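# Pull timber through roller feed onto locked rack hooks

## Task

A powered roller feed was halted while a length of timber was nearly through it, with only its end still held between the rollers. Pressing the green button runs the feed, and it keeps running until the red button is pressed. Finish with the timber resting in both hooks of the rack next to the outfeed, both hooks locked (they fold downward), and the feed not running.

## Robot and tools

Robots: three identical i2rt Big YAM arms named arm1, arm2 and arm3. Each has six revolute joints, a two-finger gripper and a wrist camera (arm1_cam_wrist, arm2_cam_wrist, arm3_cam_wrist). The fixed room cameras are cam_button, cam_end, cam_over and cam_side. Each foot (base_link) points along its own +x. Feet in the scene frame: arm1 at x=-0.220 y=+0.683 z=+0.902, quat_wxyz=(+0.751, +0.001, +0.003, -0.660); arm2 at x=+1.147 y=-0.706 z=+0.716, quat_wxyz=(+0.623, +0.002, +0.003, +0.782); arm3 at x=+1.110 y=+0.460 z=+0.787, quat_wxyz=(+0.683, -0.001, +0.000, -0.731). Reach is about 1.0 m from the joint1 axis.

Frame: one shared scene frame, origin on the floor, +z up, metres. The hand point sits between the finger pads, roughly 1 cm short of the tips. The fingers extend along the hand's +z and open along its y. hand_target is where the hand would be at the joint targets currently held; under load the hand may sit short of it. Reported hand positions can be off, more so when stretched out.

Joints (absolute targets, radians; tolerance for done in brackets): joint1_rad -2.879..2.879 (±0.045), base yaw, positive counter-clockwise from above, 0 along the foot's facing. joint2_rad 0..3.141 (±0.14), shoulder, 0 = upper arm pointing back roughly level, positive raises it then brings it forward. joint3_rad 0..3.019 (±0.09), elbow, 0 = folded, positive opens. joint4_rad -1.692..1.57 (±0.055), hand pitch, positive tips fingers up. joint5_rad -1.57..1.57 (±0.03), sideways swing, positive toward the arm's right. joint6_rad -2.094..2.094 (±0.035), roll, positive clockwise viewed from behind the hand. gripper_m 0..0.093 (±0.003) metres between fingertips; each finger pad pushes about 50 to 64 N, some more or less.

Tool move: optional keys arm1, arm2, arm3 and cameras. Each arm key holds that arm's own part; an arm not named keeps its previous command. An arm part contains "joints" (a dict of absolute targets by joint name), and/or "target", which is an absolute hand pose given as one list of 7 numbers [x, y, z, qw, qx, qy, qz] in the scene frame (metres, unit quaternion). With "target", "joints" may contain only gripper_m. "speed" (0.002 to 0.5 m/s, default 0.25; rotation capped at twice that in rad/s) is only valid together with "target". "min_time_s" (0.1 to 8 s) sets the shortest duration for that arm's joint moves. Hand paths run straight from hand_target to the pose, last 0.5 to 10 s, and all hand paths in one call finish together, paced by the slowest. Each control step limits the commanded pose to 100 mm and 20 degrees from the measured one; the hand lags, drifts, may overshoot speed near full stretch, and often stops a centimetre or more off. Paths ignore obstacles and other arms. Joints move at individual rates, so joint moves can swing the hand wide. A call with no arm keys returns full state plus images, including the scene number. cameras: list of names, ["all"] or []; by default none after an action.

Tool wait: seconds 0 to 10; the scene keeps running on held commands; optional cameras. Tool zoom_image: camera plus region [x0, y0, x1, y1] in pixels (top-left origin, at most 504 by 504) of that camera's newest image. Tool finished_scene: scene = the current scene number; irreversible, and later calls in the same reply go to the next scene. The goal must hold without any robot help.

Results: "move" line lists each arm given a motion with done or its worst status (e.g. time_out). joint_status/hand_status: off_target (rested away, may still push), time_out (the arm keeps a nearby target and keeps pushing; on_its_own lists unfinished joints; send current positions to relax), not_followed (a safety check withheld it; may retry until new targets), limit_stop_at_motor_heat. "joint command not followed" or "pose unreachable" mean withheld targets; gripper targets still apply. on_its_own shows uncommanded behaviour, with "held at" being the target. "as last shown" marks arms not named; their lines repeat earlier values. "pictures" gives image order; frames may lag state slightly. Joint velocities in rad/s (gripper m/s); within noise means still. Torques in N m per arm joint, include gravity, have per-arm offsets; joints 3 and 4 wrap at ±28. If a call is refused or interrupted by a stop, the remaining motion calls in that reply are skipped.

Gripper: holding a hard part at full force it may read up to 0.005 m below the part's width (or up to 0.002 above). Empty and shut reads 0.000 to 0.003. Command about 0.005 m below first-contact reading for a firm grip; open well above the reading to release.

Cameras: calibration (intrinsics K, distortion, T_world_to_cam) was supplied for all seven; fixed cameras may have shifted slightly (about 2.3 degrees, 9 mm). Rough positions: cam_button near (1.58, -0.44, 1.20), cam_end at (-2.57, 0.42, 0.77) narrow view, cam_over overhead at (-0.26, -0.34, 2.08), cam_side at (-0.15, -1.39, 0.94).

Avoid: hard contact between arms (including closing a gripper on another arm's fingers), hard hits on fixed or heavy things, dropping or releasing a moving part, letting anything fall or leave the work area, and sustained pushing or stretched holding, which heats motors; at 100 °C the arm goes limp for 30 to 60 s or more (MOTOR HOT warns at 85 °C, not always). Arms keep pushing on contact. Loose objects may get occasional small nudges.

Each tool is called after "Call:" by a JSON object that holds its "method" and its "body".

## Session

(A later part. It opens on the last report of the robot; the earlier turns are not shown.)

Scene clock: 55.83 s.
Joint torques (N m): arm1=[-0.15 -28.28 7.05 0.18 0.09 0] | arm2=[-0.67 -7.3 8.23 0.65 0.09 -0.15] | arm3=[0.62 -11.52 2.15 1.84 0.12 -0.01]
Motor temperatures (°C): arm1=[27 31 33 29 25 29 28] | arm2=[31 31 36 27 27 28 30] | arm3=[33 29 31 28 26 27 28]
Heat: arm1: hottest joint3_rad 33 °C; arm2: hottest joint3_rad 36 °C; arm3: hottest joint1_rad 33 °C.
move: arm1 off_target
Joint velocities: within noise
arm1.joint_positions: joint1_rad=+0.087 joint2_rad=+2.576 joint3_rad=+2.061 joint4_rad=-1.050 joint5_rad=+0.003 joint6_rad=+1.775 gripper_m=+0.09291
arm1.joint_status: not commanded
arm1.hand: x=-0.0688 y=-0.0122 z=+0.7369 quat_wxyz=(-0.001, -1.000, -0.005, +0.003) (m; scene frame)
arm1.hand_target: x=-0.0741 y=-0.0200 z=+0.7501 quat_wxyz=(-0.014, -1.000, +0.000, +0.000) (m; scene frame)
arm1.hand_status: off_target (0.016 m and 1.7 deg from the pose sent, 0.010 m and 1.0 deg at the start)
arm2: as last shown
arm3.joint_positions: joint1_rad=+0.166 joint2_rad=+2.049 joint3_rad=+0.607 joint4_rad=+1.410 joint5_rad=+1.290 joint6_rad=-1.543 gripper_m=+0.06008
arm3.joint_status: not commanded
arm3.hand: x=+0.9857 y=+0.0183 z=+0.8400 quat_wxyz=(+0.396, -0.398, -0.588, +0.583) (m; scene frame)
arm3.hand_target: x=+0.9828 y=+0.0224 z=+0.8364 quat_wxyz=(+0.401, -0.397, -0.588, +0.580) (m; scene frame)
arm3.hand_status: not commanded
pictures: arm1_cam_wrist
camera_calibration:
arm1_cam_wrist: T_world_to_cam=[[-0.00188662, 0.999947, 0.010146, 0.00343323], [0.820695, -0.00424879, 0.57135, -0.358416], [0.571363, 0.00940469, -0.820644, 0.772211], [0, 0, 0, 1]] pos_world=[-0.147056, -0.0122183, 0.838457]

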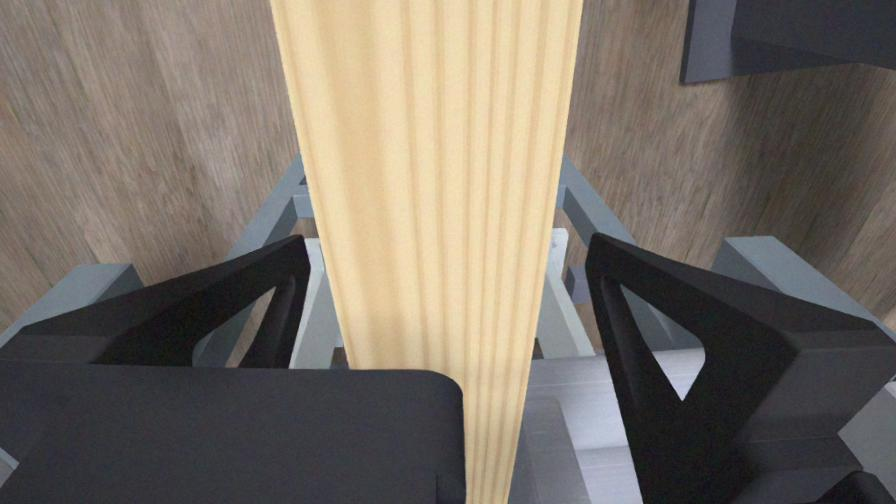

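Call:
{"method": "move", "body": {"arm1": {"target": [-0.078, -0.021, 0.765, 0.014, 0.9999, 0, 0], "speed": 0.1}}}

Call:
{"method": "move", "body": {"arm1": {"joints": {"gripper_m": 0.03}}, "cameras": ["arm1_cam_wrist", "cam_side"]}}

Scene clock: 57.50 s.
Joint torques (N m): arm1=[-0.67 -27.99 7.39 -0.25 0.07 -0.02] | arm2=[-0.62 -7.24 8.23 0.66 0.1 -0.14] | arm3=[0.62 -11.52 2.14 1.85 0.12 -0.01]
Motor temperatures (°C): arm1=[27 31 33 29 25 29 28] | arm2=[31 31 36 27 27 28 30] | arm3=[33 29 31 28 26 27 28]
Heat: arm1: hottest joint3_rad 33 °C; arm2: hottest joint3_rad 36 °C; arm3: hottest joint1_rad 33 °C.
move: arm1 off_target
Joint velocities: within noise
arm1.joint_positions: joint1_rad=+0.087 joint2_rad=+2.547 joint3_rad=+2.061 joint4_rad=-1.050 joint5_rad=+0.003 joint6_rad=+1.775 gripper_m=+0.09291
arm1.joint_status: not commanded
arm1.hand: x=-0.0676 y=-0.0204 z=+0.7570 quat_wxyz=(-0.015, -1.000, -0.005, +0.000) (m; scene frame)
arm1.hand_target: x=-0.0779 y=-0.0210 z=+0.7649 quat_wxyz=(-0.014, -1.000, +0.000, +0.000) (m; scene frame)
arm1.hand_status: off_target (0.013 m and 0.6 deg from the pose sent, 0.031 m and 1.7 deg at the start)
arm2.joint_positions: joint1_rad=+0.396 joint2_rad=+1.356 joint3_rad=+1.030 joint4_rad=-1.241 joint5_rad=+0.007 joint6_rad=+0.011 gripper_m=+0.00121
arm2.joint_status: not commanded
arm2.hand: x=+0.9345 y=-0.4037 z=+0.8612 quat_wxyz=(-0.001, +0.887, -0.462, -0.003) (m; scene frame)
arm2.hand_target: x=+0.9361 y=-0.3982 z=+0.8551 quat_wxyz=(+0.000, +0.887, -0.462, +0.000) (m; scene frame)
arm2.hand_status: not commanded
arm3: as last shown
pictures: none

Scene clock: 58.17 s.
Joint torques (N m): arm1=[-0.21 -28.51 7.97 -0.01 0 0] | arm2=[-0.67 -7.18 8.24 0.66 0.09 -0.15] | arm3=[0.56 -11.52 2.15 1.84 0.12 -0.01]
Motor temperatures (°C): arm1=[27 32 33 29 25 29 28] | arm2=[31 31 36 27 27 28 30] | arm3=[33 29 31 28 26 27 28]
Heat: arm1: hottest joint3_rad 33 °C; arm2: hottest joint3_rad 36 °C; arm3: hottest joint1_rad 33 °C.
move: arm1 off_target
Joint velocities: within noise
arm1.joint_positions: joint1_rad=+0.087 joint2_rad=+2.544 joint3_rad=+2.055 joint4_rad=-1.060 joint5_rad=+0.006 joint6_rad=+1.772 gripper_m=+0.04363
arm1.joint_status: gripper_m off_target (ended at +0.04365, target +0.03000)
arm1.hand: x=-0.0689 y=-0.0159 z=+0.7563 quat_wxyz=(-0.008, -1.000, -0.007, +0.002) (m; scene frame)
arm1.hand_target: x=-0.0779 y=-0.0211 z=+0.7649 quat_wxyz=(-0.014, -1.000, +0.000, +0.000) (m; scene frame)
arm1.hand_status: not commanded
arm2, arm3: as last shown
pictures: arm1_cam_wrist, cam_side
camera_calibration:
arm1_cam_wrist: T_world_to_cam=[[-0.00462953, 0.999979, -0.0045244, 0.0177985], [0.820271, 0.00638529, 0.57194, -0.369748], [0.571957, -0.00106342, -0.820283, 0.787884], [0, 0, 0, 1]] pos_world=[-0.14726, -0.0145994, 0.857842]

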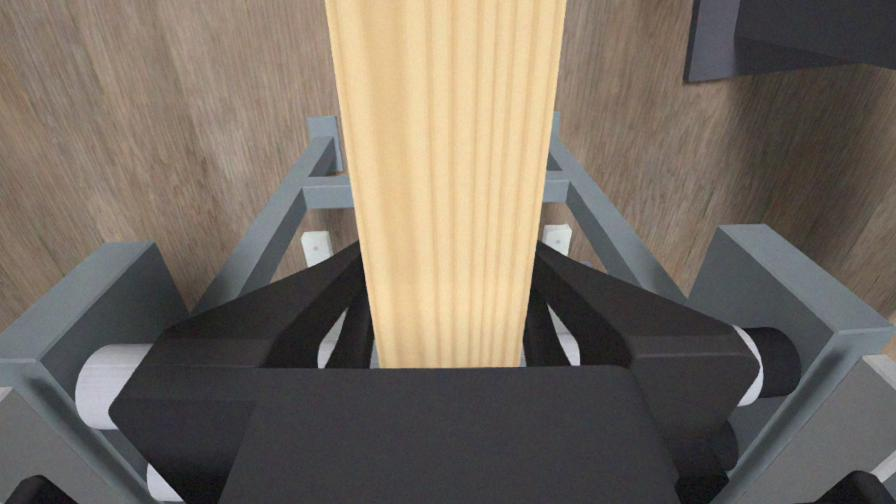

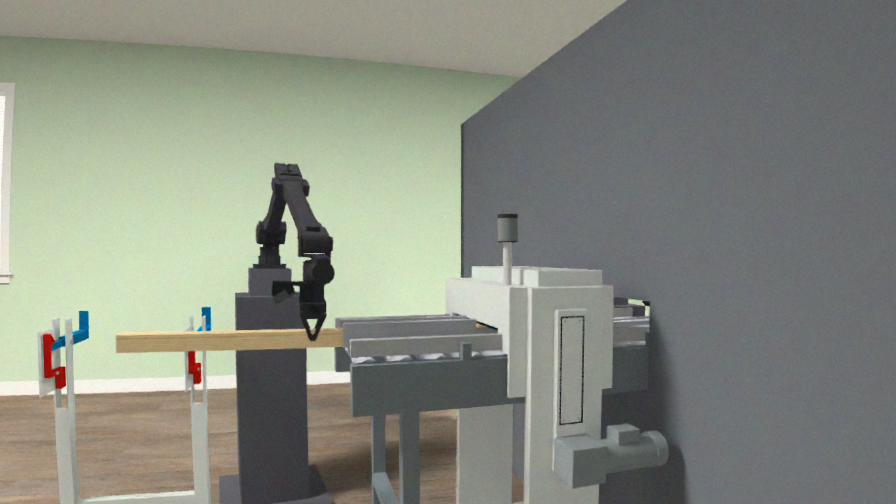

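Call:
{"method": "move", "body": {"arm1": {"joints": {"gripper_m": 0.06}}}}

Call:
{"method": "move", "body": {"arm1": {"target": [-0.082, -0.0235, 0.752, 0.014, 0.9999, 0, 0], "speed": 0.1}}}

Scene clock: 59.53 s.
Joint torques (N m): arm1=[-0.91 -28.04 7.69 0.01 0 0.01] | arm2=[-0.62 -7.18 8.23 0.65 0.09 -0.15] | arm3=[0.56 -11.52 2.14 1.84 0.11 -0.01]
Motor temperatures (°C): arm1=[27 32 33 29 25 29 28] | arm2=[31 31 37 27 27 28 30] | arm3=[33 29 31 28 26 27 28]
Heat: arm1: hottest joint3_rad 33 °C; arm2: hottest joint3_rad 37 °C; arm3: hottest joint1_rad 33 °C.
move: arm1 done
Joint velocities: within noise
arm1.joint_positions: joint1_rad=+0.087 joint2_rad=+2.544 joint3_rad=+2.055 joint4_rad=-1.060 joint5_rad=+0.006 joint6_rad=+1.772 gripper_m=+0.05985
arm1.joint_status: all done
arm1.hand: x=-0.0689 y=-0.0159 z=+0.7563 quat_wxyz=(-0.008, -1.000, -0.007, +0.002) (m; scene frame)
arm1.hand_target: x=-0.0779 y=-0.0211 z=+0.7649 quat_wxyz=(-0.014, -1.000, +0.000, +0.000) (m; scene frame)
arm1.hand_status: not commanded
arm2, arm3: as last shown
pictures: none

Scene clock: 60.50 s.
Joint torques (N m): arm1=[-0.26 -26.29 8.65 0.2 -0.06 -0.08] | arm2=[-0.62 -7.24 8.21 0.65 0.1 -0.15] | arm3=[0.62 -11.52 2.14 1.84 0.12 -0.01]
Motor temperatures (°C): arm1=[27 32 33 29 25 29 28] | arm2=[31 31 37 27 27 28 30] | arm3=[33 29 31 28 26 27 28]
Heat: arm1: hottest joint3_rad 33 °C; arm2: hottest joint3_rad 37 °C; arm3: hottest joint1_rad 33 °C.
move: arm1 off_target
Joint velocities: within noise
arm1.joint_positions: joint1_rad=+0.080 joint2_rad=+2.544 joint3_rad=+2.055 joint4_rad=-1.057 joint5_rad=+0.006 joint6_rad=+1.772 gripper_m=+0.05993
arm1.joint_status: not commanded
arm1.hand: x=-0.0731 y=-0.0174 z=+0.7564 quat_wxyz=(-0.009, -1.000, -0.004, +0.002) (m; scene frame)
arm1.hand_target: x=-0.0820 y=-0.0233 z=+0.7522 quat_wxyz=(-0.014, -1.000, +0.000, +0.000) (m; scene frame)
arm1.hand_status: off_target (0.012 m and 0.7 deg from the pose sent, 0.016 m and 1.1 deg at the start)
arm2, arm3: as last shown
pictures: none

Call:
{"method": "move", "body": {"arm1": {"target": [-0.082, -0.0225, 0.738, 0.014, 0.9999, 0, 0], "speed": 0.1}}}

Scene clock: 61.80 s.
Joint torques (N m): arm1=[-0.38 -24.29 8.57 0.14 -0.05 -0.08] | arm2=[-0.67 -7.24 8.21 0.64 0.1 -0.15] | arm3=[0.62 -11.52 2.14 1.85 0.12 -0.01]
Motor temperatures (°C): arm1=[27 32 33 29 25 29 28] | arm2=[31 31 37 27 27 28 30] | arm3=[33 29 31 28 26 27 28]
Heat: arm1: hottest joint3_rad 33 °C; arm2: hottest joint3_rad 37 °C; arm3: hottest joint1_rad 33 °C.
move: arm1 off_target
Joint velocities: within noise
arm1.joint_positions: joint1_rad=+0.080 joint2_rad=+2.544 joint3_rad=+2.055 joint4_rad=-1.036 joint5_rad=+0.006 joint6_rad=+1.772 gripper_m=+0.05993
arm1.joint_status: not commanded
arm1.hand: x=-0.0720 y=-0.0227 z=+0.7565 quat_wxyz=(-0.020, -1.000, -0.004, +0.000) (m; scene frame)
arm1.hand_target: x=-0.0819 y=-0.0219 z=+0.7385 quat_wxyz=(-0.014, -1.000, +0.000, +0.000) (m; scene frame)
arm1.hand_status: off_target (0.021 m and 0.8 deg from the pose sent, 0.021 m and 0.7 deg at the start)
arm2, arm3: as last shown
pictures: none

Call:
{"method": "move", "body": {"arm1": {"target": [-0.082, -0.021, 0.727, 0.01, 0.9999, 0, 0], "speed": 0.1}}}

Scene clock: 63.63 s.
Joint torques (N m): arm1=[0.03 -24.53 8.81 0.25 -0.04 -0.06] | arm2=[-0.56 -7.24 8.24 0.65 0.09 -0.15] | arm3=[0.56 -11.52 2.15 1.84 0.12 -0.01]
Motor temperatures (°C): arm1=[27 32 33 29 25 29 28] | arm2=[31 31 37 27 27 28 30] | arm3=[33 29 31 28 26 27 28]
Heat: arm1: hottest joint3_rad 33 °C; arm2: hottest joint3_rad 37 °C; arm3: hottest joint1_rad 33 °C.
move: arm1 off_target
Joint velocities: within noise
arm1.joint_positions: joint1_rad=+0.080 joint2_rad=+2.564 joint3_rad=+2.055 joint4_rad=-1.030 joint5_rad=+0.005 joint6_rad=+1.772 gripper_m=+0.05993
arm1.joint_status: not commanded
arm1.hand: x=-0.0727 y=-0.0186 z=+0.7430 quat_wxyz=(-0.013, -1.000, -0.004, +0.001) (m; scene frame)
arm1.hand_target: x=-0.0820 y=-0.0204 z=+0.7272 quat_wxyz=(-0.010, -1.000, +0.000, +0.000) (m; scene frame)
arm1.hand_status: off_target (0.019 m and 0.5 deg from the pose sent, 0.031 m and 1.2 deg at the start)
arm2, arm3: as last shown
pictures: none

Good height. Grip, then raise the target while still clamped.

Call:
{"method": "move", "body": {"arm1": {"joints": {"gripper_m": 0.02}}, "cameras": ["arm1_cam_wrist", "cam_side"]}}

Call:
{"method": "zoom_image", "body": {"camera": "cam_side", "region": [100, 260, 360, 380]}}

Scene clock: 64.53 s.
Joint torques (N m): arm1=[0.15 -24.41 9.01 0.25 0.04 -0.05] | arm2=[-0.62 -7.24 8.23 0.66 0.09 -0.15] | arm3=[0.56 -11.52 2.14 1.84 0.11 0]
Motor temperatures (°C): arm1=[27 32 33 29 25 29 28] | arm2=[31 31 37 27 27 28 30] | arm3=[33 29 31 28 26 27 28]
Heat: arm1: hottest joint3_rad 33 °C; arm2: hottest joint3_rad 37 °C; arm3: hottest joint1_rad 33 °C.
move: arm1 off_target
Joint velocities: within noise
arm1.joint_positions: joint1_rad=+0.080 joint2_rad=+2.564 joint3_rad=+2.055 joint4_rad=-1.034 joint5_rad=+0.003 joint6_rad=+1.766 gripper_m=+0.04367
arm1.joint_status: gripper_m off_target (ended at +0.04370, target +0.02000)
arm1.hand: x=-0.0726 y=-0.0175 z=+0.7430 quat_wxyz=(-0.011, -1.000, -0.007, +0.000) (m; scene frame)
arm1.hand_target: x=-0.0820 y=-0.0203 z=+0.7272 quat_wxyz=(-0.010, -1.000, +0.000, +0.000) (m; scene frame)
arm1.hand_status: not commanded
arm2, arm3: as last shown
pictures: arm1_cam_wrist, cam_side
camera_calibration:
arm1_cam_wrist: T_world_to_cam=[[-0.00422333, 0.999942, -0.00991256, 0.0234164], [0.818103, 0.00915536, 0.574999, -0.361396], [0.575056, -0.00568108, -0.818094, 0.777531], [0, 0, 0, 1]] pos_world=[-0.151366, -0.0156891, 0.844127]

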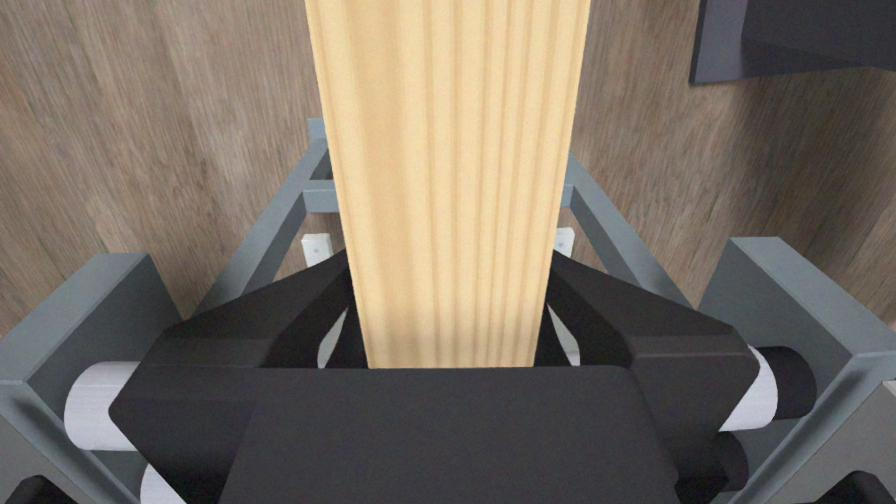

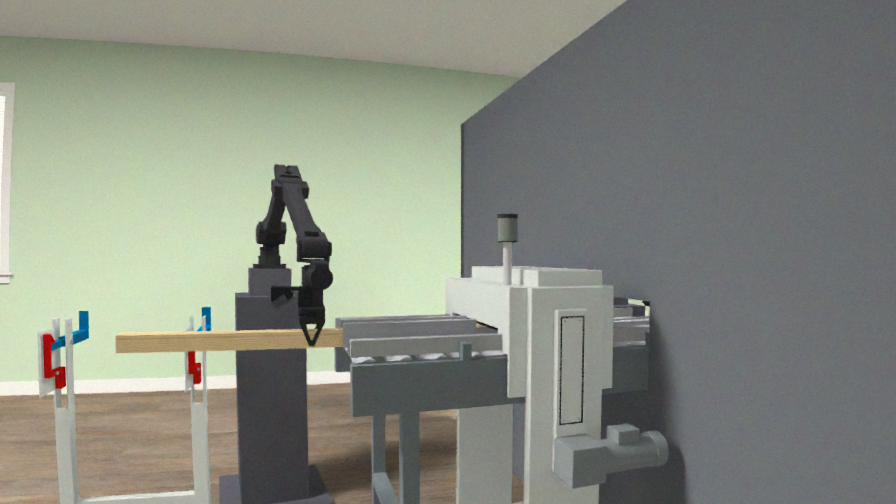

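Scaled by 1.938 from the camera's 896x504 image, which has a finer 1280x720 frame.

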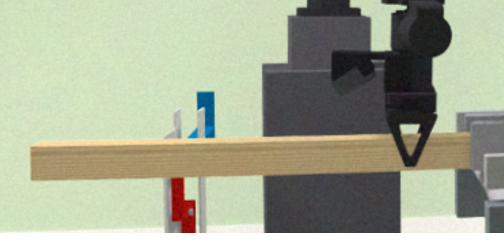

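Call:
{"method": "move", "body": {"arm1": {"target": [-0.082, -0.0225, 0.778, 0.014, 0.9999, 0, 0], "speed": 0.1}, "arm2": {"target": [0.937, -0.3985, 0.797, 0, 0.887, -0.462, 0], "speed": 0.12}, "cameras": ["cam_button"]}}

Scene clock: 67.13 s.
Joint torques (N m): arm1=[3.78 -30.15 8.57 -0.62 -0.88 0.45] | arm2=[-0.67 -6.77 7.32 1.01 0.09 -0.15] | arm3=[0.56 -11.52 2.15 1.84 0.12 -0.01]
Motor temperatures (°C): arm1=[27 33 33 29 25 29 29] | arm2=[31 31 37 27 27 28 30] | arm3=[33 30 31 28 26 27 28]
Heat: arm1: hottest joint2_rad 33 °C; arm2: hottest joint3_rad 37 °C; arm3: hottest joint1_rad 33 °C.
move: arm1 off_target; arm2 off_target
Joint velocities: within noise
arm1.joint_positions: joint1_rad=+0.026 joint2_rad=+2.555 joint3_rad=+2.040 joint4_rad=-1.067 joint5_rad=+0.024 joint6_rad=+1.714 gripper_m=+0.04372
arm1.joint_status: not commanded
arm1.hand: x=-0.1162 y=-0.0131 z=+0.7442 quat_wxyz=(+0.007, -1.000, -0.006, +0.014) (m; scene frame)
arm1.hand_target: x=-0.0823 y=-0.0214 z=+0.7773 quat_wxyz=(-0.013, -1.000, -0.001, -0.001) (m; scene frame)
arm1.hand_status: off_target (0.049 m and 3.0 deg from the pose sent, 0.037 m and 0.8 deg at the start)
arm2.joint_positions: joint1_rad=+0.393 joint2_rad=+1.412 joint3_rad=+0.935 joint4_rad=-1.085 joint5_rad=+0.007 joint6_rad=+0.009 gripper_m=+0.00121
arm2.joint_status: not commanded
arm2.hand: x=+0.9345 y=-0.4029 z=+0.8086 quat_wxyz=(-0.002, +0.887, -0.462, -0.006) (m; scene frame)
arm2.hand_target: x=+0.9372 y=-0.3990 z=+0.7972 quat_wxyz=(+0.000, +0.887, -0.462, +0.000) (m; scene frame)
arm2.hand_status: off_target (0.013 m and 0.7 deg from the pose sent, 0.064 m and 0.4 deg at the start)
arm3.joint_positions: joint1_rad=+0.166 joint2_rad=+2.049 joint3_rad=+0.607 joint4_rad=+1.410 joint5_rad=+1.290 joint6_rad=-1.543 gripper_m=+0.06008
arm3.joint_status: not commanded
arm3.hand: x=+0.9857 y=+0.0183 z=+0.8400 quat_wxyz=(+0.396, -0.398, -0.588, +0.583) (m; scene frame)
arm3.hand_target: x=+0.9828 y=+0.0224 z=+0.8364 quat_wxyz=(+0.401, -0.397, -0.588, +0.580) (m; scene frame)
arm3.hand_status: not commanded
pictures: cam_button

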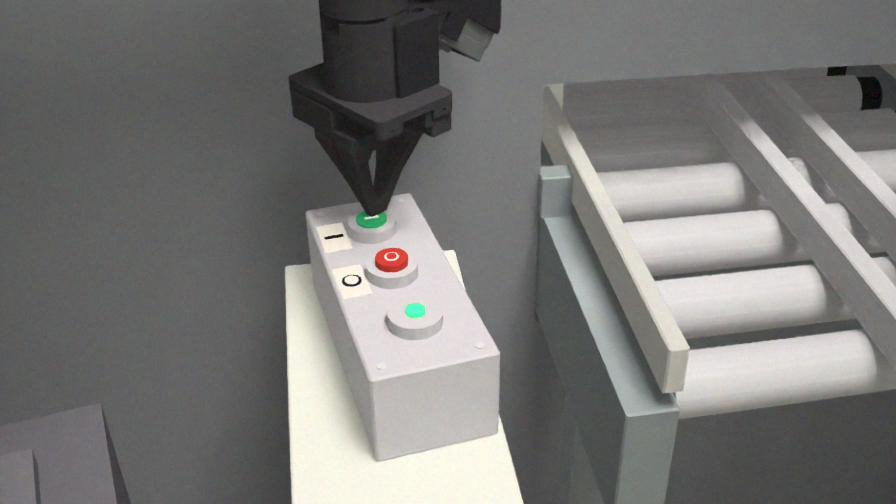

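Call:
{"method": "move", "body": {"arm1": {"target": [-0.155, -0.0225, 0.795, 0.014, 0.9999, 0, 0], "speed": 0.08}, "arm2": {"target": [0.9915, -0.390, 0.86, 0, 0.887, -0.462, 0], "speed": 0.12}, "cameras": ["arm3_cam_wrist", "cam_side", "cam_button"]}}

Scene clock: 69.43 s.
Joint torques (N m): arm1=[-1.49 -32.5 7.66 -0.59 0.02 -0.3] | arm2=[-0.5 -8.94 11.12 -0.25 0.03 -0.16] | arm3=[0.62 -11.52 2.14 1.84 0.11 -0.01]
Motor temperatures (°C): arm1=[27 33 33 29 25 29 29] | arm2=[31 31 37 27 27 28 30] | arm3=[33 30 31 28 26 27 28]
Heat: arm1: hottest joint2_rad 33 °C; arm2: hottest joint3_rad 37 °C; arm3: hottest joint1_rad 33 °C.
move: arm1 off_target; arm2 off_target
Joint velocities: within noise
arm1.joint_positions: joint1_rad=-0.013 joint2_rad=+2.543 joint3_rad=+1.991 joint4_rad=-1.055 joint5_rad=+0.004 joint6_rad=+1.693 gripper_m=+0.04372
arm1.joint_status: not commanded
arm1.hand: x=-0.1417 y=-0.0009 z=+0.7366 quat_wxyz=(+0.021, -1.000, +0.003, +0.006) (m; scene frame)
arm1.hand_target: x=-0.1549 y=-0.0214 z=+0.7929 quat_wxyz=(-0.014, -1.000, +0.000, +0.001) (m; scene frame)
arm1.hand_status: off_target (0.064 m and 4.1 deg from the pose sent, 0.065 m and 3.0 deg at the start)
arm2.joint_positions: joint1_rad=+0.252 joint2_rad=+1.326 joint3_rad=+0.940 joint4_rad=-1.236 joint5_rad=+0.009 joint6_rad=-0.130 gripper_m=+0.00121
arm2.joint_status: not commanded
arm2.hand: x=+0.9955 y=-0.4058 z=+0.8388 quat_wxyz=(+0.014, +0.886, -0.463, +0.021) (m; scene frame)
arm2.hand_target: x=+0.9919 y=-0.3907 z=+0.8599 quat_wxyz=(+0.000, +0.887, -0.462, +0.000) (m; scene frame)
arm2.hand_status: off_target (0.027 m and 2.9 deg from the pose sent, 0.078 m and 0.7 deg at the start)
arm3: as last shown
pictures: arm3_cam_wrist, cam_button, cam_side
camera_calibration:
arm3_cam_wrist: T_world_to_cam=[[-0.00779517, 0.00727828, 0.999943, -0.830206], [0.244009, 0.969759, -0.00515638, -0.250934], [-0.969742, 0.243955, -0.0093354, 1.0821], [0, 0, 0, 1]] pos_world=[1.10412, -0.0145962, 0.838967]

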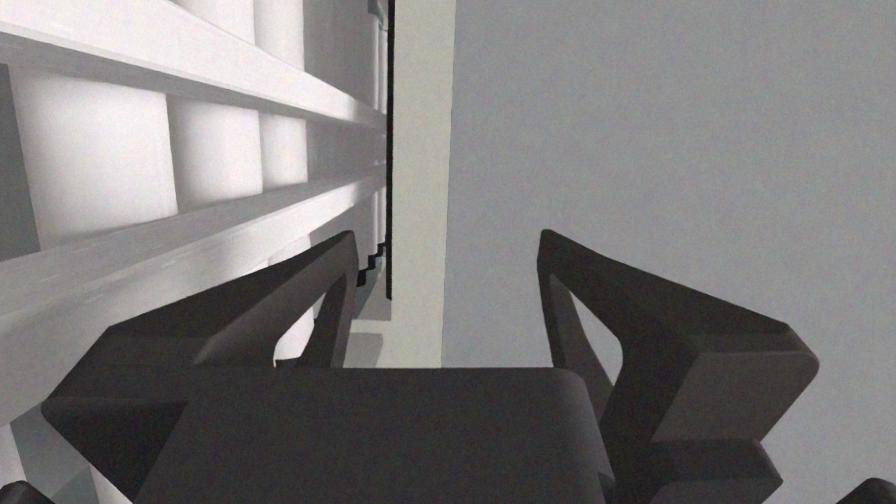

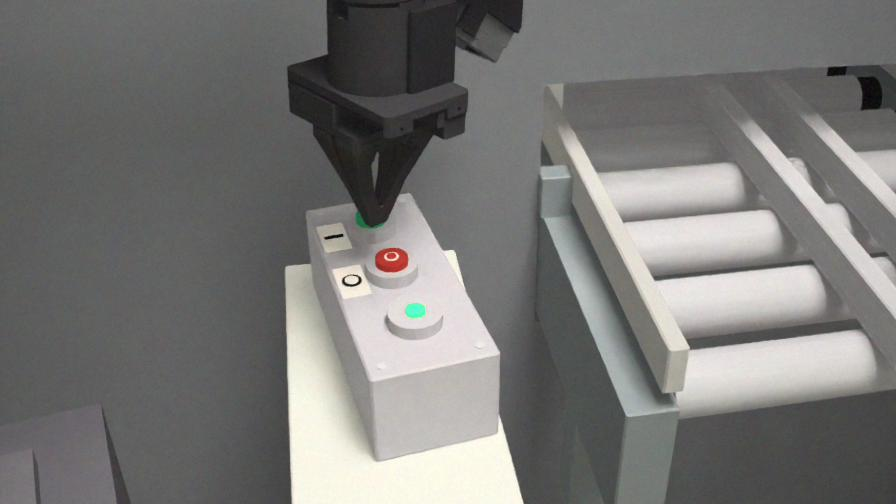

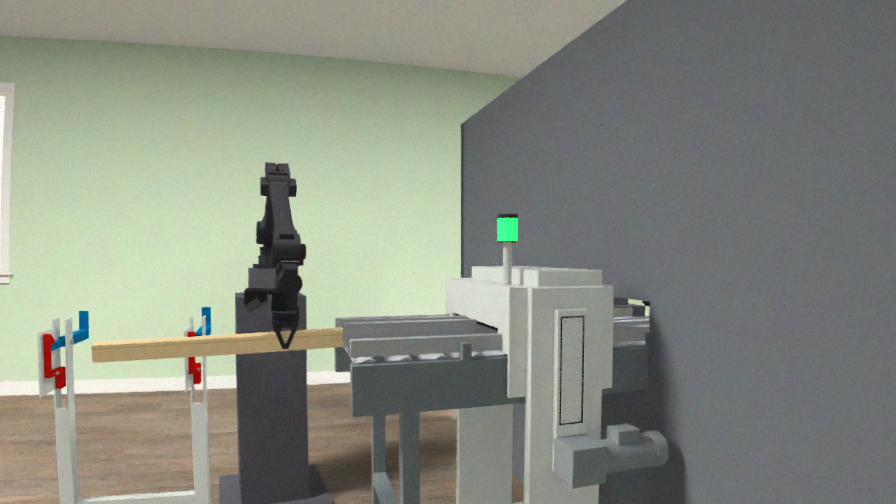

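Call:
{"method": "move", "body": {"arm1": {"target": [-0.175, -0.025, 0.86, 0.03, 0.9983, 0, -0.05], "speed": 0.12}, "arm2": {"target": [0.9915, -0.390, 0.797, 0, 0.887, -0.462, 0], "speed": 0.12}, "cameras": ["cam_button", "cam_side", "cam_over"]}}

Call:
{"method": "zoom_image", "body": {"camera": "cam_side", "region": [60, 240, 380, 400]}}

Scene clock: 71.60 s.
Joint torques (N m): arm1=[-0.79 -35.37 9.25 -1.35 0.26 -0.34] | arm2=[-0.67 -6.12 7.32 1.02 0 -0.14] | arm3=[0.56 -11.52 2.14 1.84 0.11 -0.01]
Motor temperatures (°C): arm1=[27 34 33 29 25 29 29] | arm2=[31 31 37 27 27 28 30] | arm3=[33 30 31 28 26 27 28]
Heat: arm1: hottest joint2_rad 34 °C; arm2: hottest joint3_rad 37 °C; arm3: hottest joint1_rad 33 °C.
move: arm1 off_target; arm2 off_target
Joint velocities: within noise
arm1.joint_positions: joint1_rad=-0.025 joint2_rad=+2.471 joint3_rad=+1.956 joint4_rad=-1.098 joint5_rad=+0.101 joint6_rad=+1.695 gripper_m=+0.04372
arm1.joint_status: not commanded
arm1.hand: x=-0.1678 y=+0.0025 z=+0.7746 quat_wxyz=(+0.018, -0.998, +0.009, +0.054) (m; scene frame)
arm1.hand_target: x=-0.1752 y=-0.0226 z=+0.8563 quat_wxyz=(-0.030, -0.998, +0.000, +0.051) (m; scene frame)
arm1.hand_status: off_target (0.090 m and 5.7 deg from the pose sent, 0.130 m and 7.8 deg at the start; pose on its path clipped on 12 of 39 steps)
arm2.joint_positions: joint1_rad=+0.252 joint2_rad=+1.359 joint3_rad=+0.882 joint4_rad=-1.084 joint5_rad=+0.009 joint6_rad=-0.132 gripper_m=+0.00121
arm2.joint_status: not commanded
arm2.hand: x=+0.9892 y=-0.3938 z=+0.8079 quat_wxyz=(-0.004, +0.887, -0.463, -0.004) (m; scene frame)
arm2.hand_target: x=+0.9917 y=-0.3904 z=+0.7972 quat_wxyz=(+0.000, +0.887, -0.462, +0.000) (m; scene frame)
arm2.hand_status: off_target (0.012 m and 0.6 deg from the pose sent, 0.045 m and 2.9 deg at the start)
arm3: as last shown
pictures: cam_button, cam_over, cam_side

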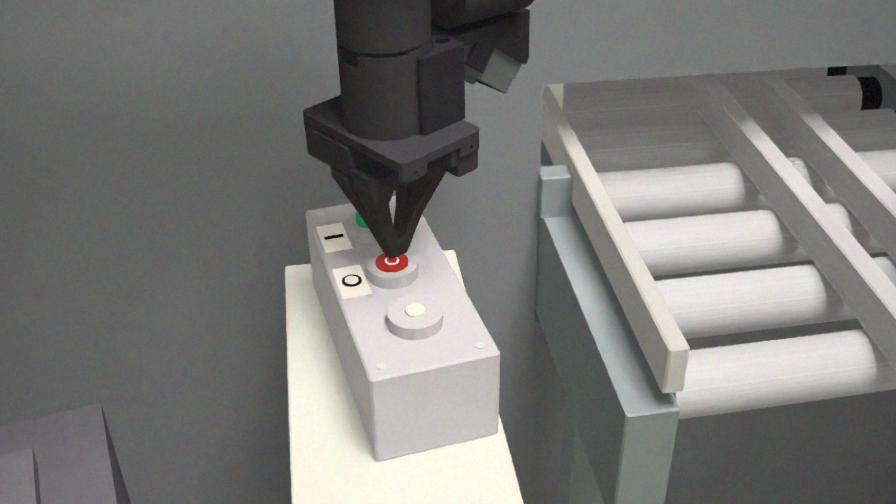

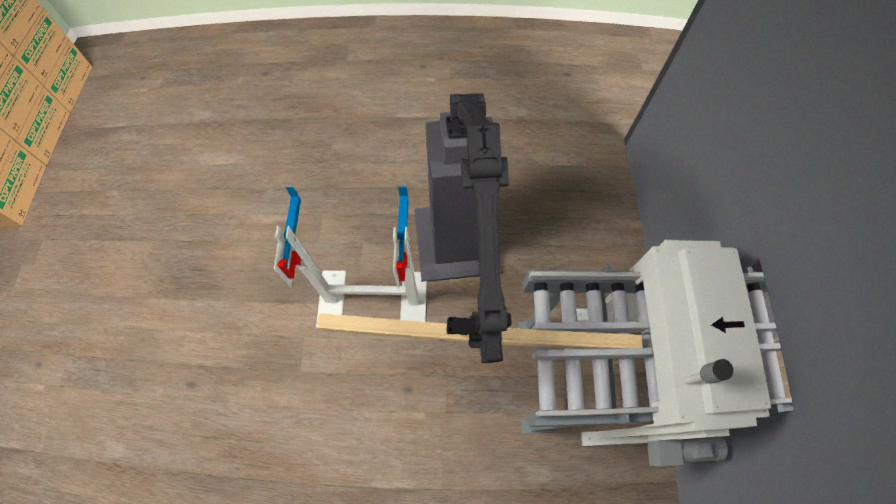

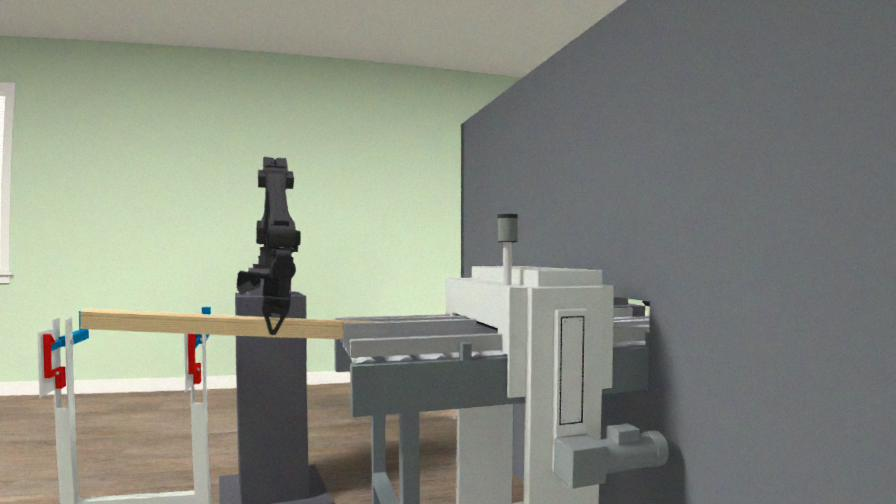

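Scaled by 1.575 from the camera's 896x504 image, which has a finer 1280x720 frame.

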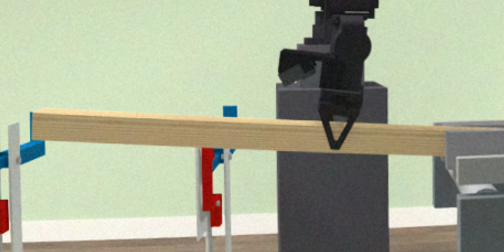

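Call:
{"method": "move", "body": {"arm1": {"target": [-0.18, -0.025, 0.95, 0.045, 0.998, 0, -0.039], "speed": 0.12}, "arm2": {"target": [1.02, -0.42, 0.90, 0, 0.887, -0.462, 0], "speed": 0.12}, "cameras": ["cam_button", "cam_side", "cam_over"]}}

Call:
{"method": "zoom_image", "body": {"camera": "cam_side", "region": [60, 220, 380, 380]}}

Scene clock: 74.33 s.
Joint torques (N m): arm1=[-0.5 -35.6 9.84 -2.03 -0.12 -0.47] | arm2=[-0.67 -7.06 11.44 -0.24 0.03 -0.15] | arm3=[0.56 -11.52 2.14 1.84 0.11 -0.01]
Motor temperatures (°C): arm1=[27 35 33 29 25 29 29] | arm2=[31 31 38 27 27 28 31] | arm3=[33 30 31 28 26 27 28]
Heat: arm1: hottest joint2_rad 35 °C; arm2: hottest joint3_rad 38 °C; arm3: hottest joint1_rad 33 °C.
move: arm1 off_target; arm2 off_target
Joint velocities: within noise
arm1.joint_positions: joint1_rad=-0.031 joint2_rad=+2.385 joint3_rad=+1.893 joint4_rad=-1.084 joint5_rad=+0.091 joint6_rad=+1.701 gripper_m=+0.04372
arm1.joint_status: not commanded
arm1.hand: x=-0.1704 y=+0.0056 z=+0.8104 quat_wxyz=(+0.000, -0.999, +0.017, +0.047) (m; scene frame)
arm1.hand_target: x=-0.1773 y=-0.0136 z=+0.9023 quat_wxyz=(-0.046, -0.998, +0.000, +0.041) (m; scene frame)
arm1.hand_status: off_target (0.143 m and 5.6 deg from the pose sent, 0.178 m and 7.5 deg at the start; pose on its path clipped on 51 of 56 steps)
arm2.joint_positions: joint1_rad=+0.216 joint2_rad=+1.184 joint3_rad=+0.933 joint4_rad=-1.366 joint5_rad=+0.009 joint6_rad=-0.167 gripper_m=+0.00121
arm2.joint_status: not commanded
arm2.hand: x=+1.0222 y=-0.4333 z=+0.8804 quat_wxyz=(+0.013, +0.886, -0.462, +0.018) (m; scene frame)
arm2.hand_target: x=+1.0203 y=-0.4206 z=+0.8998 quat_wxyz=(+0.000, +0.887, -0.462, +0.000) (m; scene frame)
arm2.hand_status: off_target (0.024 m and 2.6 deg from the pose sent, 0.101 m and 0.7 deg at the start)
arm3: as last shown
pictures: cam_button, cam_over, cam_side

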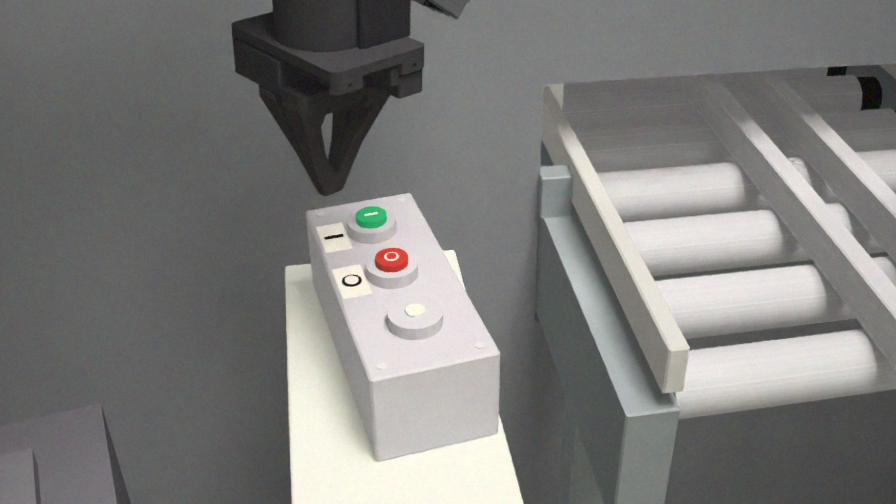

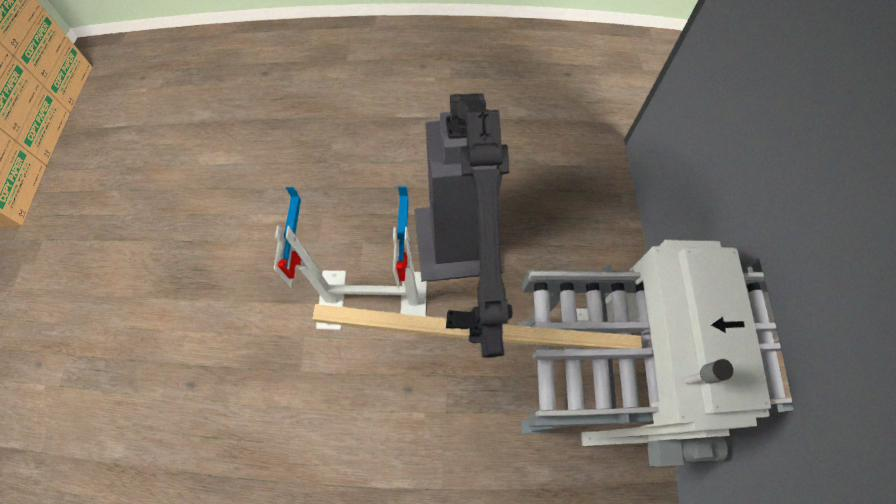

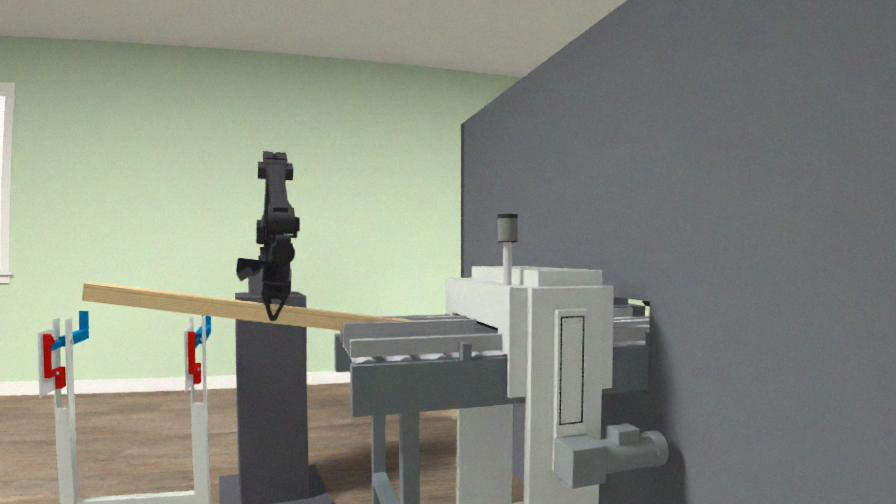

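Scaled by 1.575 from the camera's 896x504 image, which has a finer 1280x720 frame.

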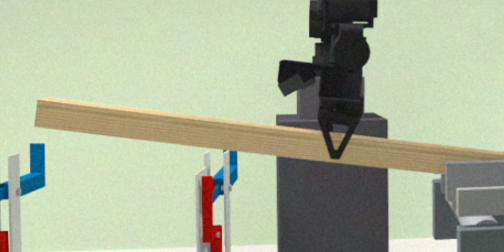

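Call:
{"method": "move", "body": {"arm1": {"target": [-0.18, -0.035, 0.95, 0.046, 0.9988, 0.012, 0.0], "speed": 0.1}, "cameras": ["cam_side", "cam_over"]}}

Call:
{"method": "zoom_image", "body": {"camera": "cam_side", "region": [60, 200, 380, 360]}}

Scene clock: 77.13 s.
Joint torques (N m): arm1=[-0.97 -34.73 11.12 -1.89 -0.28 -0.71] | arm2=[-0.67 -7 11.44 -0.24 0.03 -0.15] | arm3=[0.62 -11.52 2.14 1.84 0.11 -0.01]
Motor temperatures (°C): arm1=[27 36 33 29 25 29 29] | arm2=[31 31 38 27 27 28 31] | arm3=[33 30 31 28 26 27 28]
Heat: arm1: hottest joint2_rad 36 °C; arm2: hottest joint3_rad 38 °C; arm3: hottest joint1_rad 33 °C.
move: arm1 off_target
Joint velocities: within noise
arm1.joint_positions: joint1_rad=-0.052 joint2_rad=+2.385 joint3_rad=+1.893 joint4_rad=-1.084 joint5_rad=+0.016 joint6_rad=+1.680 gripper_m=+0.04372
arm1.joint_status: not commanded
arm1.hand: x=-0.1710 y=+0.0058 z=+0.8097 quat_wxyz=(+0.005, -1.000, +0.016, +0.010) (m; scene frame)
arm1.hand_target: x=-0.1773 y=-0.0189 z=+0.9013 quat_wxyz=(-0.047, -0.999, -0.011, +0.003) (m; scene frame)
arm1.hand_status: off_target (0.146 m and 6.8 deg from the pose sent, 0.146 m and 8.3 deg at the start; pose on its path clipped on 29 of 31 steps)
arm2, arm3: as last shown
arm2.joint_positions: joint1_rad=+0.216 joint2_rad=+1.184 joint3_rad=+0.933 joint4_rad=-1.366 joint5_rad=+0.009 joint6_rad=-0.168 gripper_m=+0.00121
pictures: cam_over, cam_side

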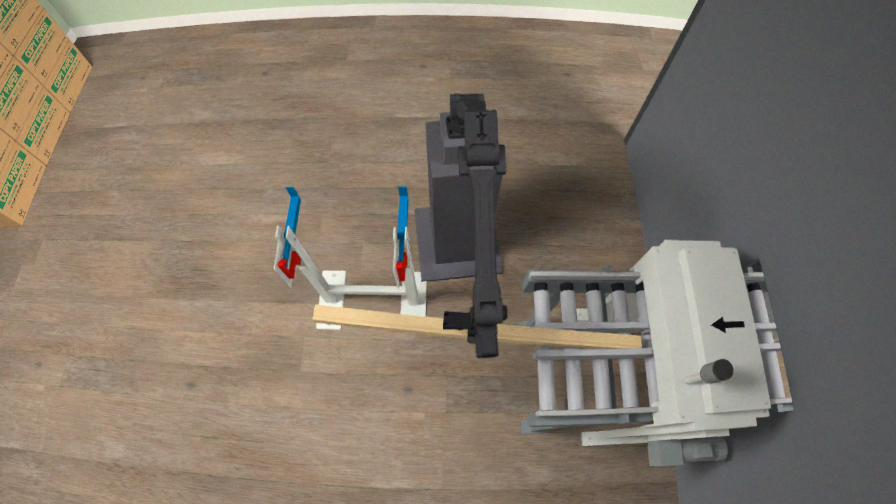

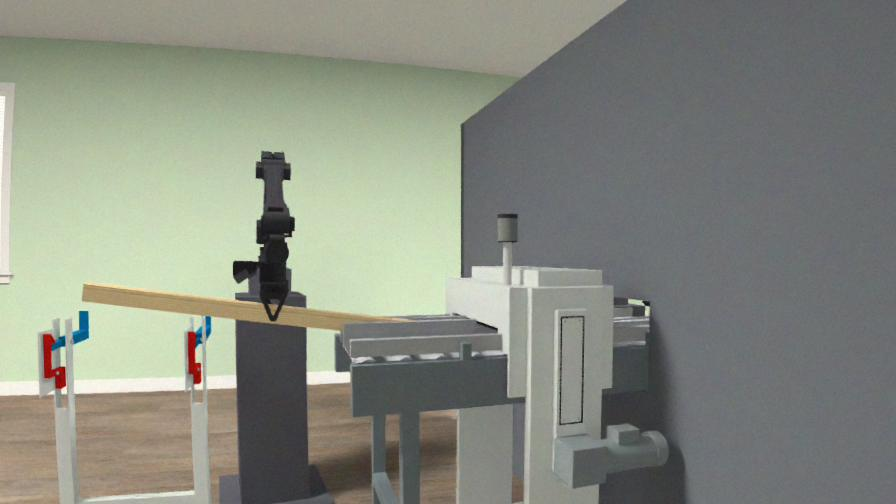

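Scaled by 1.575 from the camera's 896x504 image, which has a finer 1280x720 frame.

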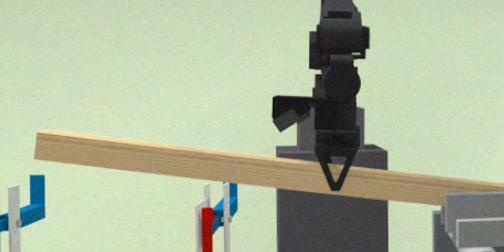

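Call:
{"method": "move", "body": {"arm1": {"target": [-0.18, -0.035, 0.95, 0.046, 0.9988, 0.012, 0.0], "speed": 0.1}, "cameras": ["cam_side", "cam_end"]}}

Call:
{"method": "zoom_image", "body": {"camera": "cam_side", "region": [60, 200, 500, 420]}}

Scene clock: 79.30 s.
Joint torques (N m): arm1=[-1.08 -34.73 11.32 -1.88 -0.27 -0.72] | arm2=[-0.67 -7 11.45 -0.24 0.03 -0.15] | arm3=[0.62 -11.52 2.14 1.84 0.11 -0.01]
Motor temperatures (°C): arm1=[27 37 34 29 25 29 29] | arm2=[31 31 39 27 27 28 31] | arm3=[33 30 30 28 26 27 28]
Heat: arm1: hottest joint2_rad 37 °C; arm2: hottest joint3_rad 39 °C; arm3: hottest joint1_rad 33 °C.
move: arm1 off_target
Joint velocities: within noise
arm1.joint_positions: joint1_rad=-0.052 joint2_rad=+2.385 joint3_rad=+1.893 joint4_rad=-1.084 joint5_rad=+0.016 joint6_rad=+1.679 gripper_m=+0.04372
arm1.joint_status: not commanded
arm1.hand: x=-0.1710 y=+0.0058 z=+0.8097 quat_wxyz=(+0.005, -1.000, +0.016, +0.010) (m; scene frame)
arm1.hand_target: x=-0.1773 y=-0.0189 z=+0.9013 quat_wxyz=(-0.047, -0.999, -0.011, +0.003) (m; scene frame)
arm1.hand_status: off_target (0.146 m and 6.7 deg from the pose sent, 0.146 m and 6.7 deg at the start; pose on its path clipped on 25 of 27 steps)
arm2, arm3: as last shown
pictures: cam_end, cam_side

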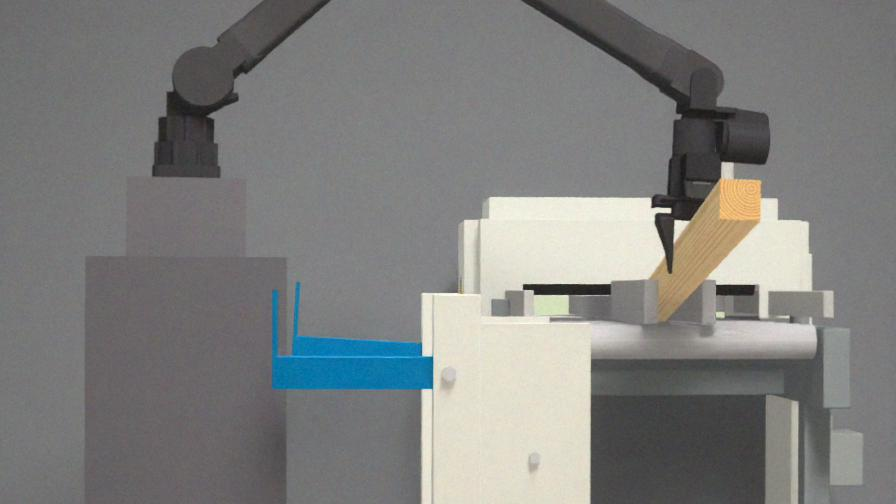

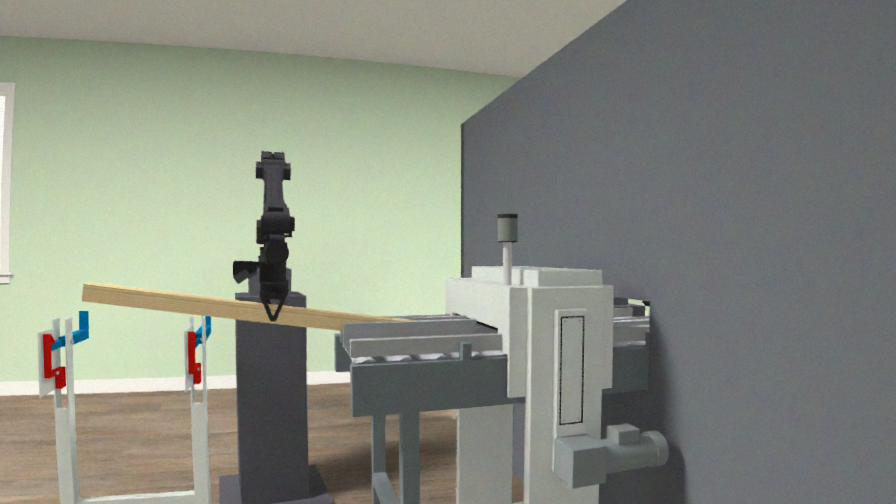

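Scaled by 1.145 from the camera's 896x504 image, which has a finer 1280x720 frame.

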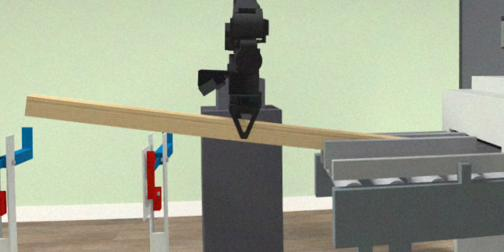

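Call:
{"method": "move", "body": {"arm1": {"target": [-0.185, -0.065, 0.93, 0.046, 0.998, 0.044, 0.0], "speed": 0.1}, "cameras": ["cam_side", "cam_end", "cam_over"]}}

Call:
{"method": "zoom_image", "body": {"camera": "cam_over", "region": [430, 240, 760, 450]}}

Scene clock: 83.53 s.
Joint torques (N m): arm1=[-0.32 -30.15 16.31 -0.9 -0.07 -0.4] | arm2=[-0.67 -7.06 11.44 -0.24 0.03 -0.14] | arm3=[0.56 -11.46 2.14 1.84 0.12 -0.01]
Motor temperatures (°C): arm1=[27 38 34 29 25 29 29] | arm2=[31 31 39 27 27 28 31] | arm3=[33 30 30 28 26 27 28]
Heat: arm1: hottest joint2_rad 38 °C; arm2: hottest joint3_rad 39 °C; arm3: hottest joint1_rad 33 °C.
move: arm1 off_target
Joint velocities: within noise
arm1.joint_positions: joint1_rad=-0.073 joint2_rad=+2.429 joint3_rad=+2.104 joint4_rad=-1.274 joint5_rad=+0.004 joint6_rad=+1.569 gripper_m=+0.04371
arm1.joint_status: not commanded
arm1.hand: x=-0.1815 y=-0.0238 z=+0.8538 quat_wxyz=(+0.017, -0.999, -0.029, +0.004) (m; scene frame)
arm1.hand_target: x=-0.1854 y=-0.0586 z=+0.9306 quat_wxyz=(-0.047, -0.998, -0.044, +0.002) (m; scene frame)
arm1.hand_status: off_target (0.087 m and 7.5 deg from the pose sent, 0.140 m and 9.1 deg at the start; pose on its path clipped on 25 of 56 steps)
arm2, arm3: as last shown
pictures: cam_end, cam_over, cam_side

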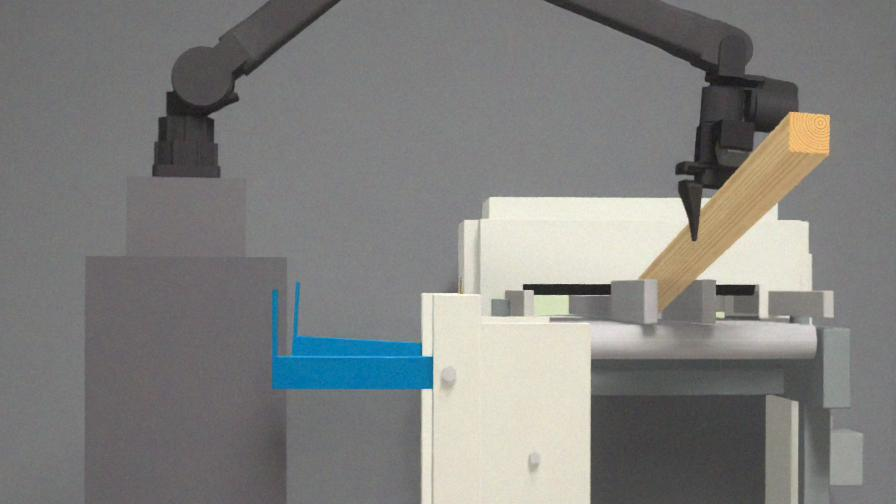

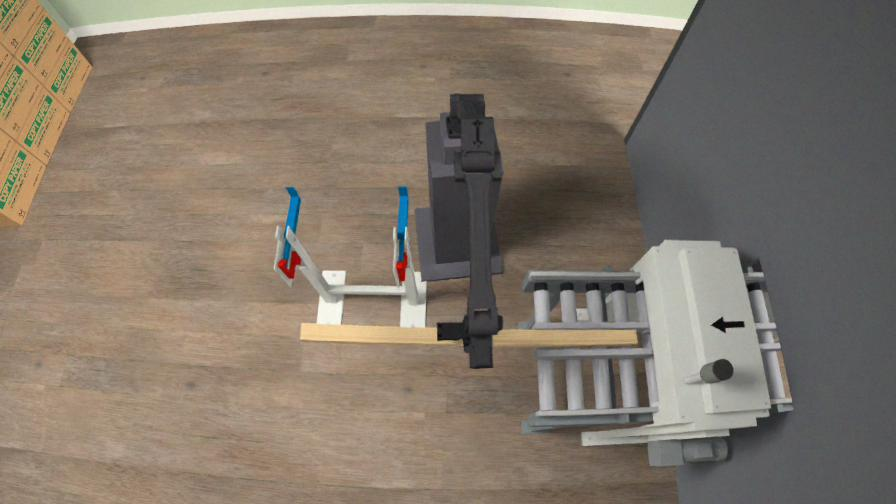

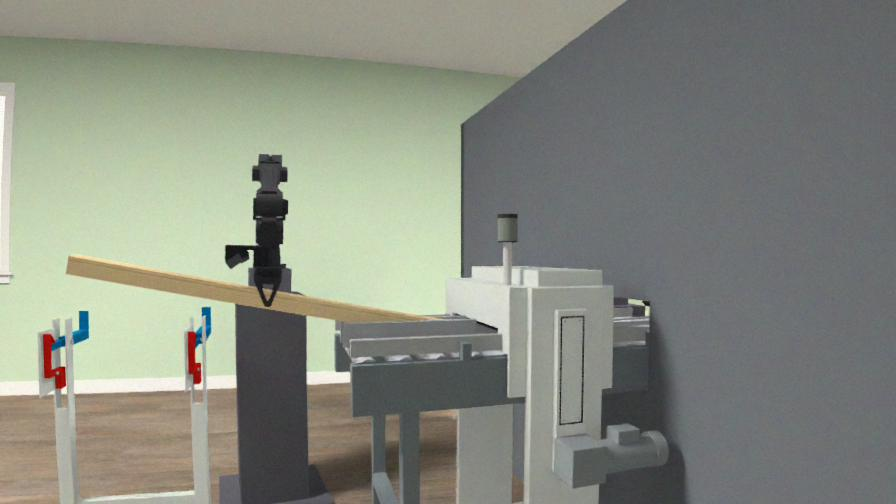

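Scaled by 1.527 from the camera's 896x504 image, which has a finer 1280x720 frame.

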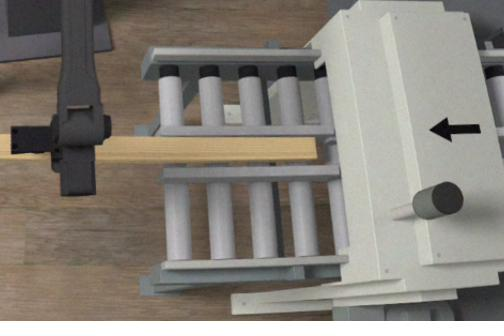

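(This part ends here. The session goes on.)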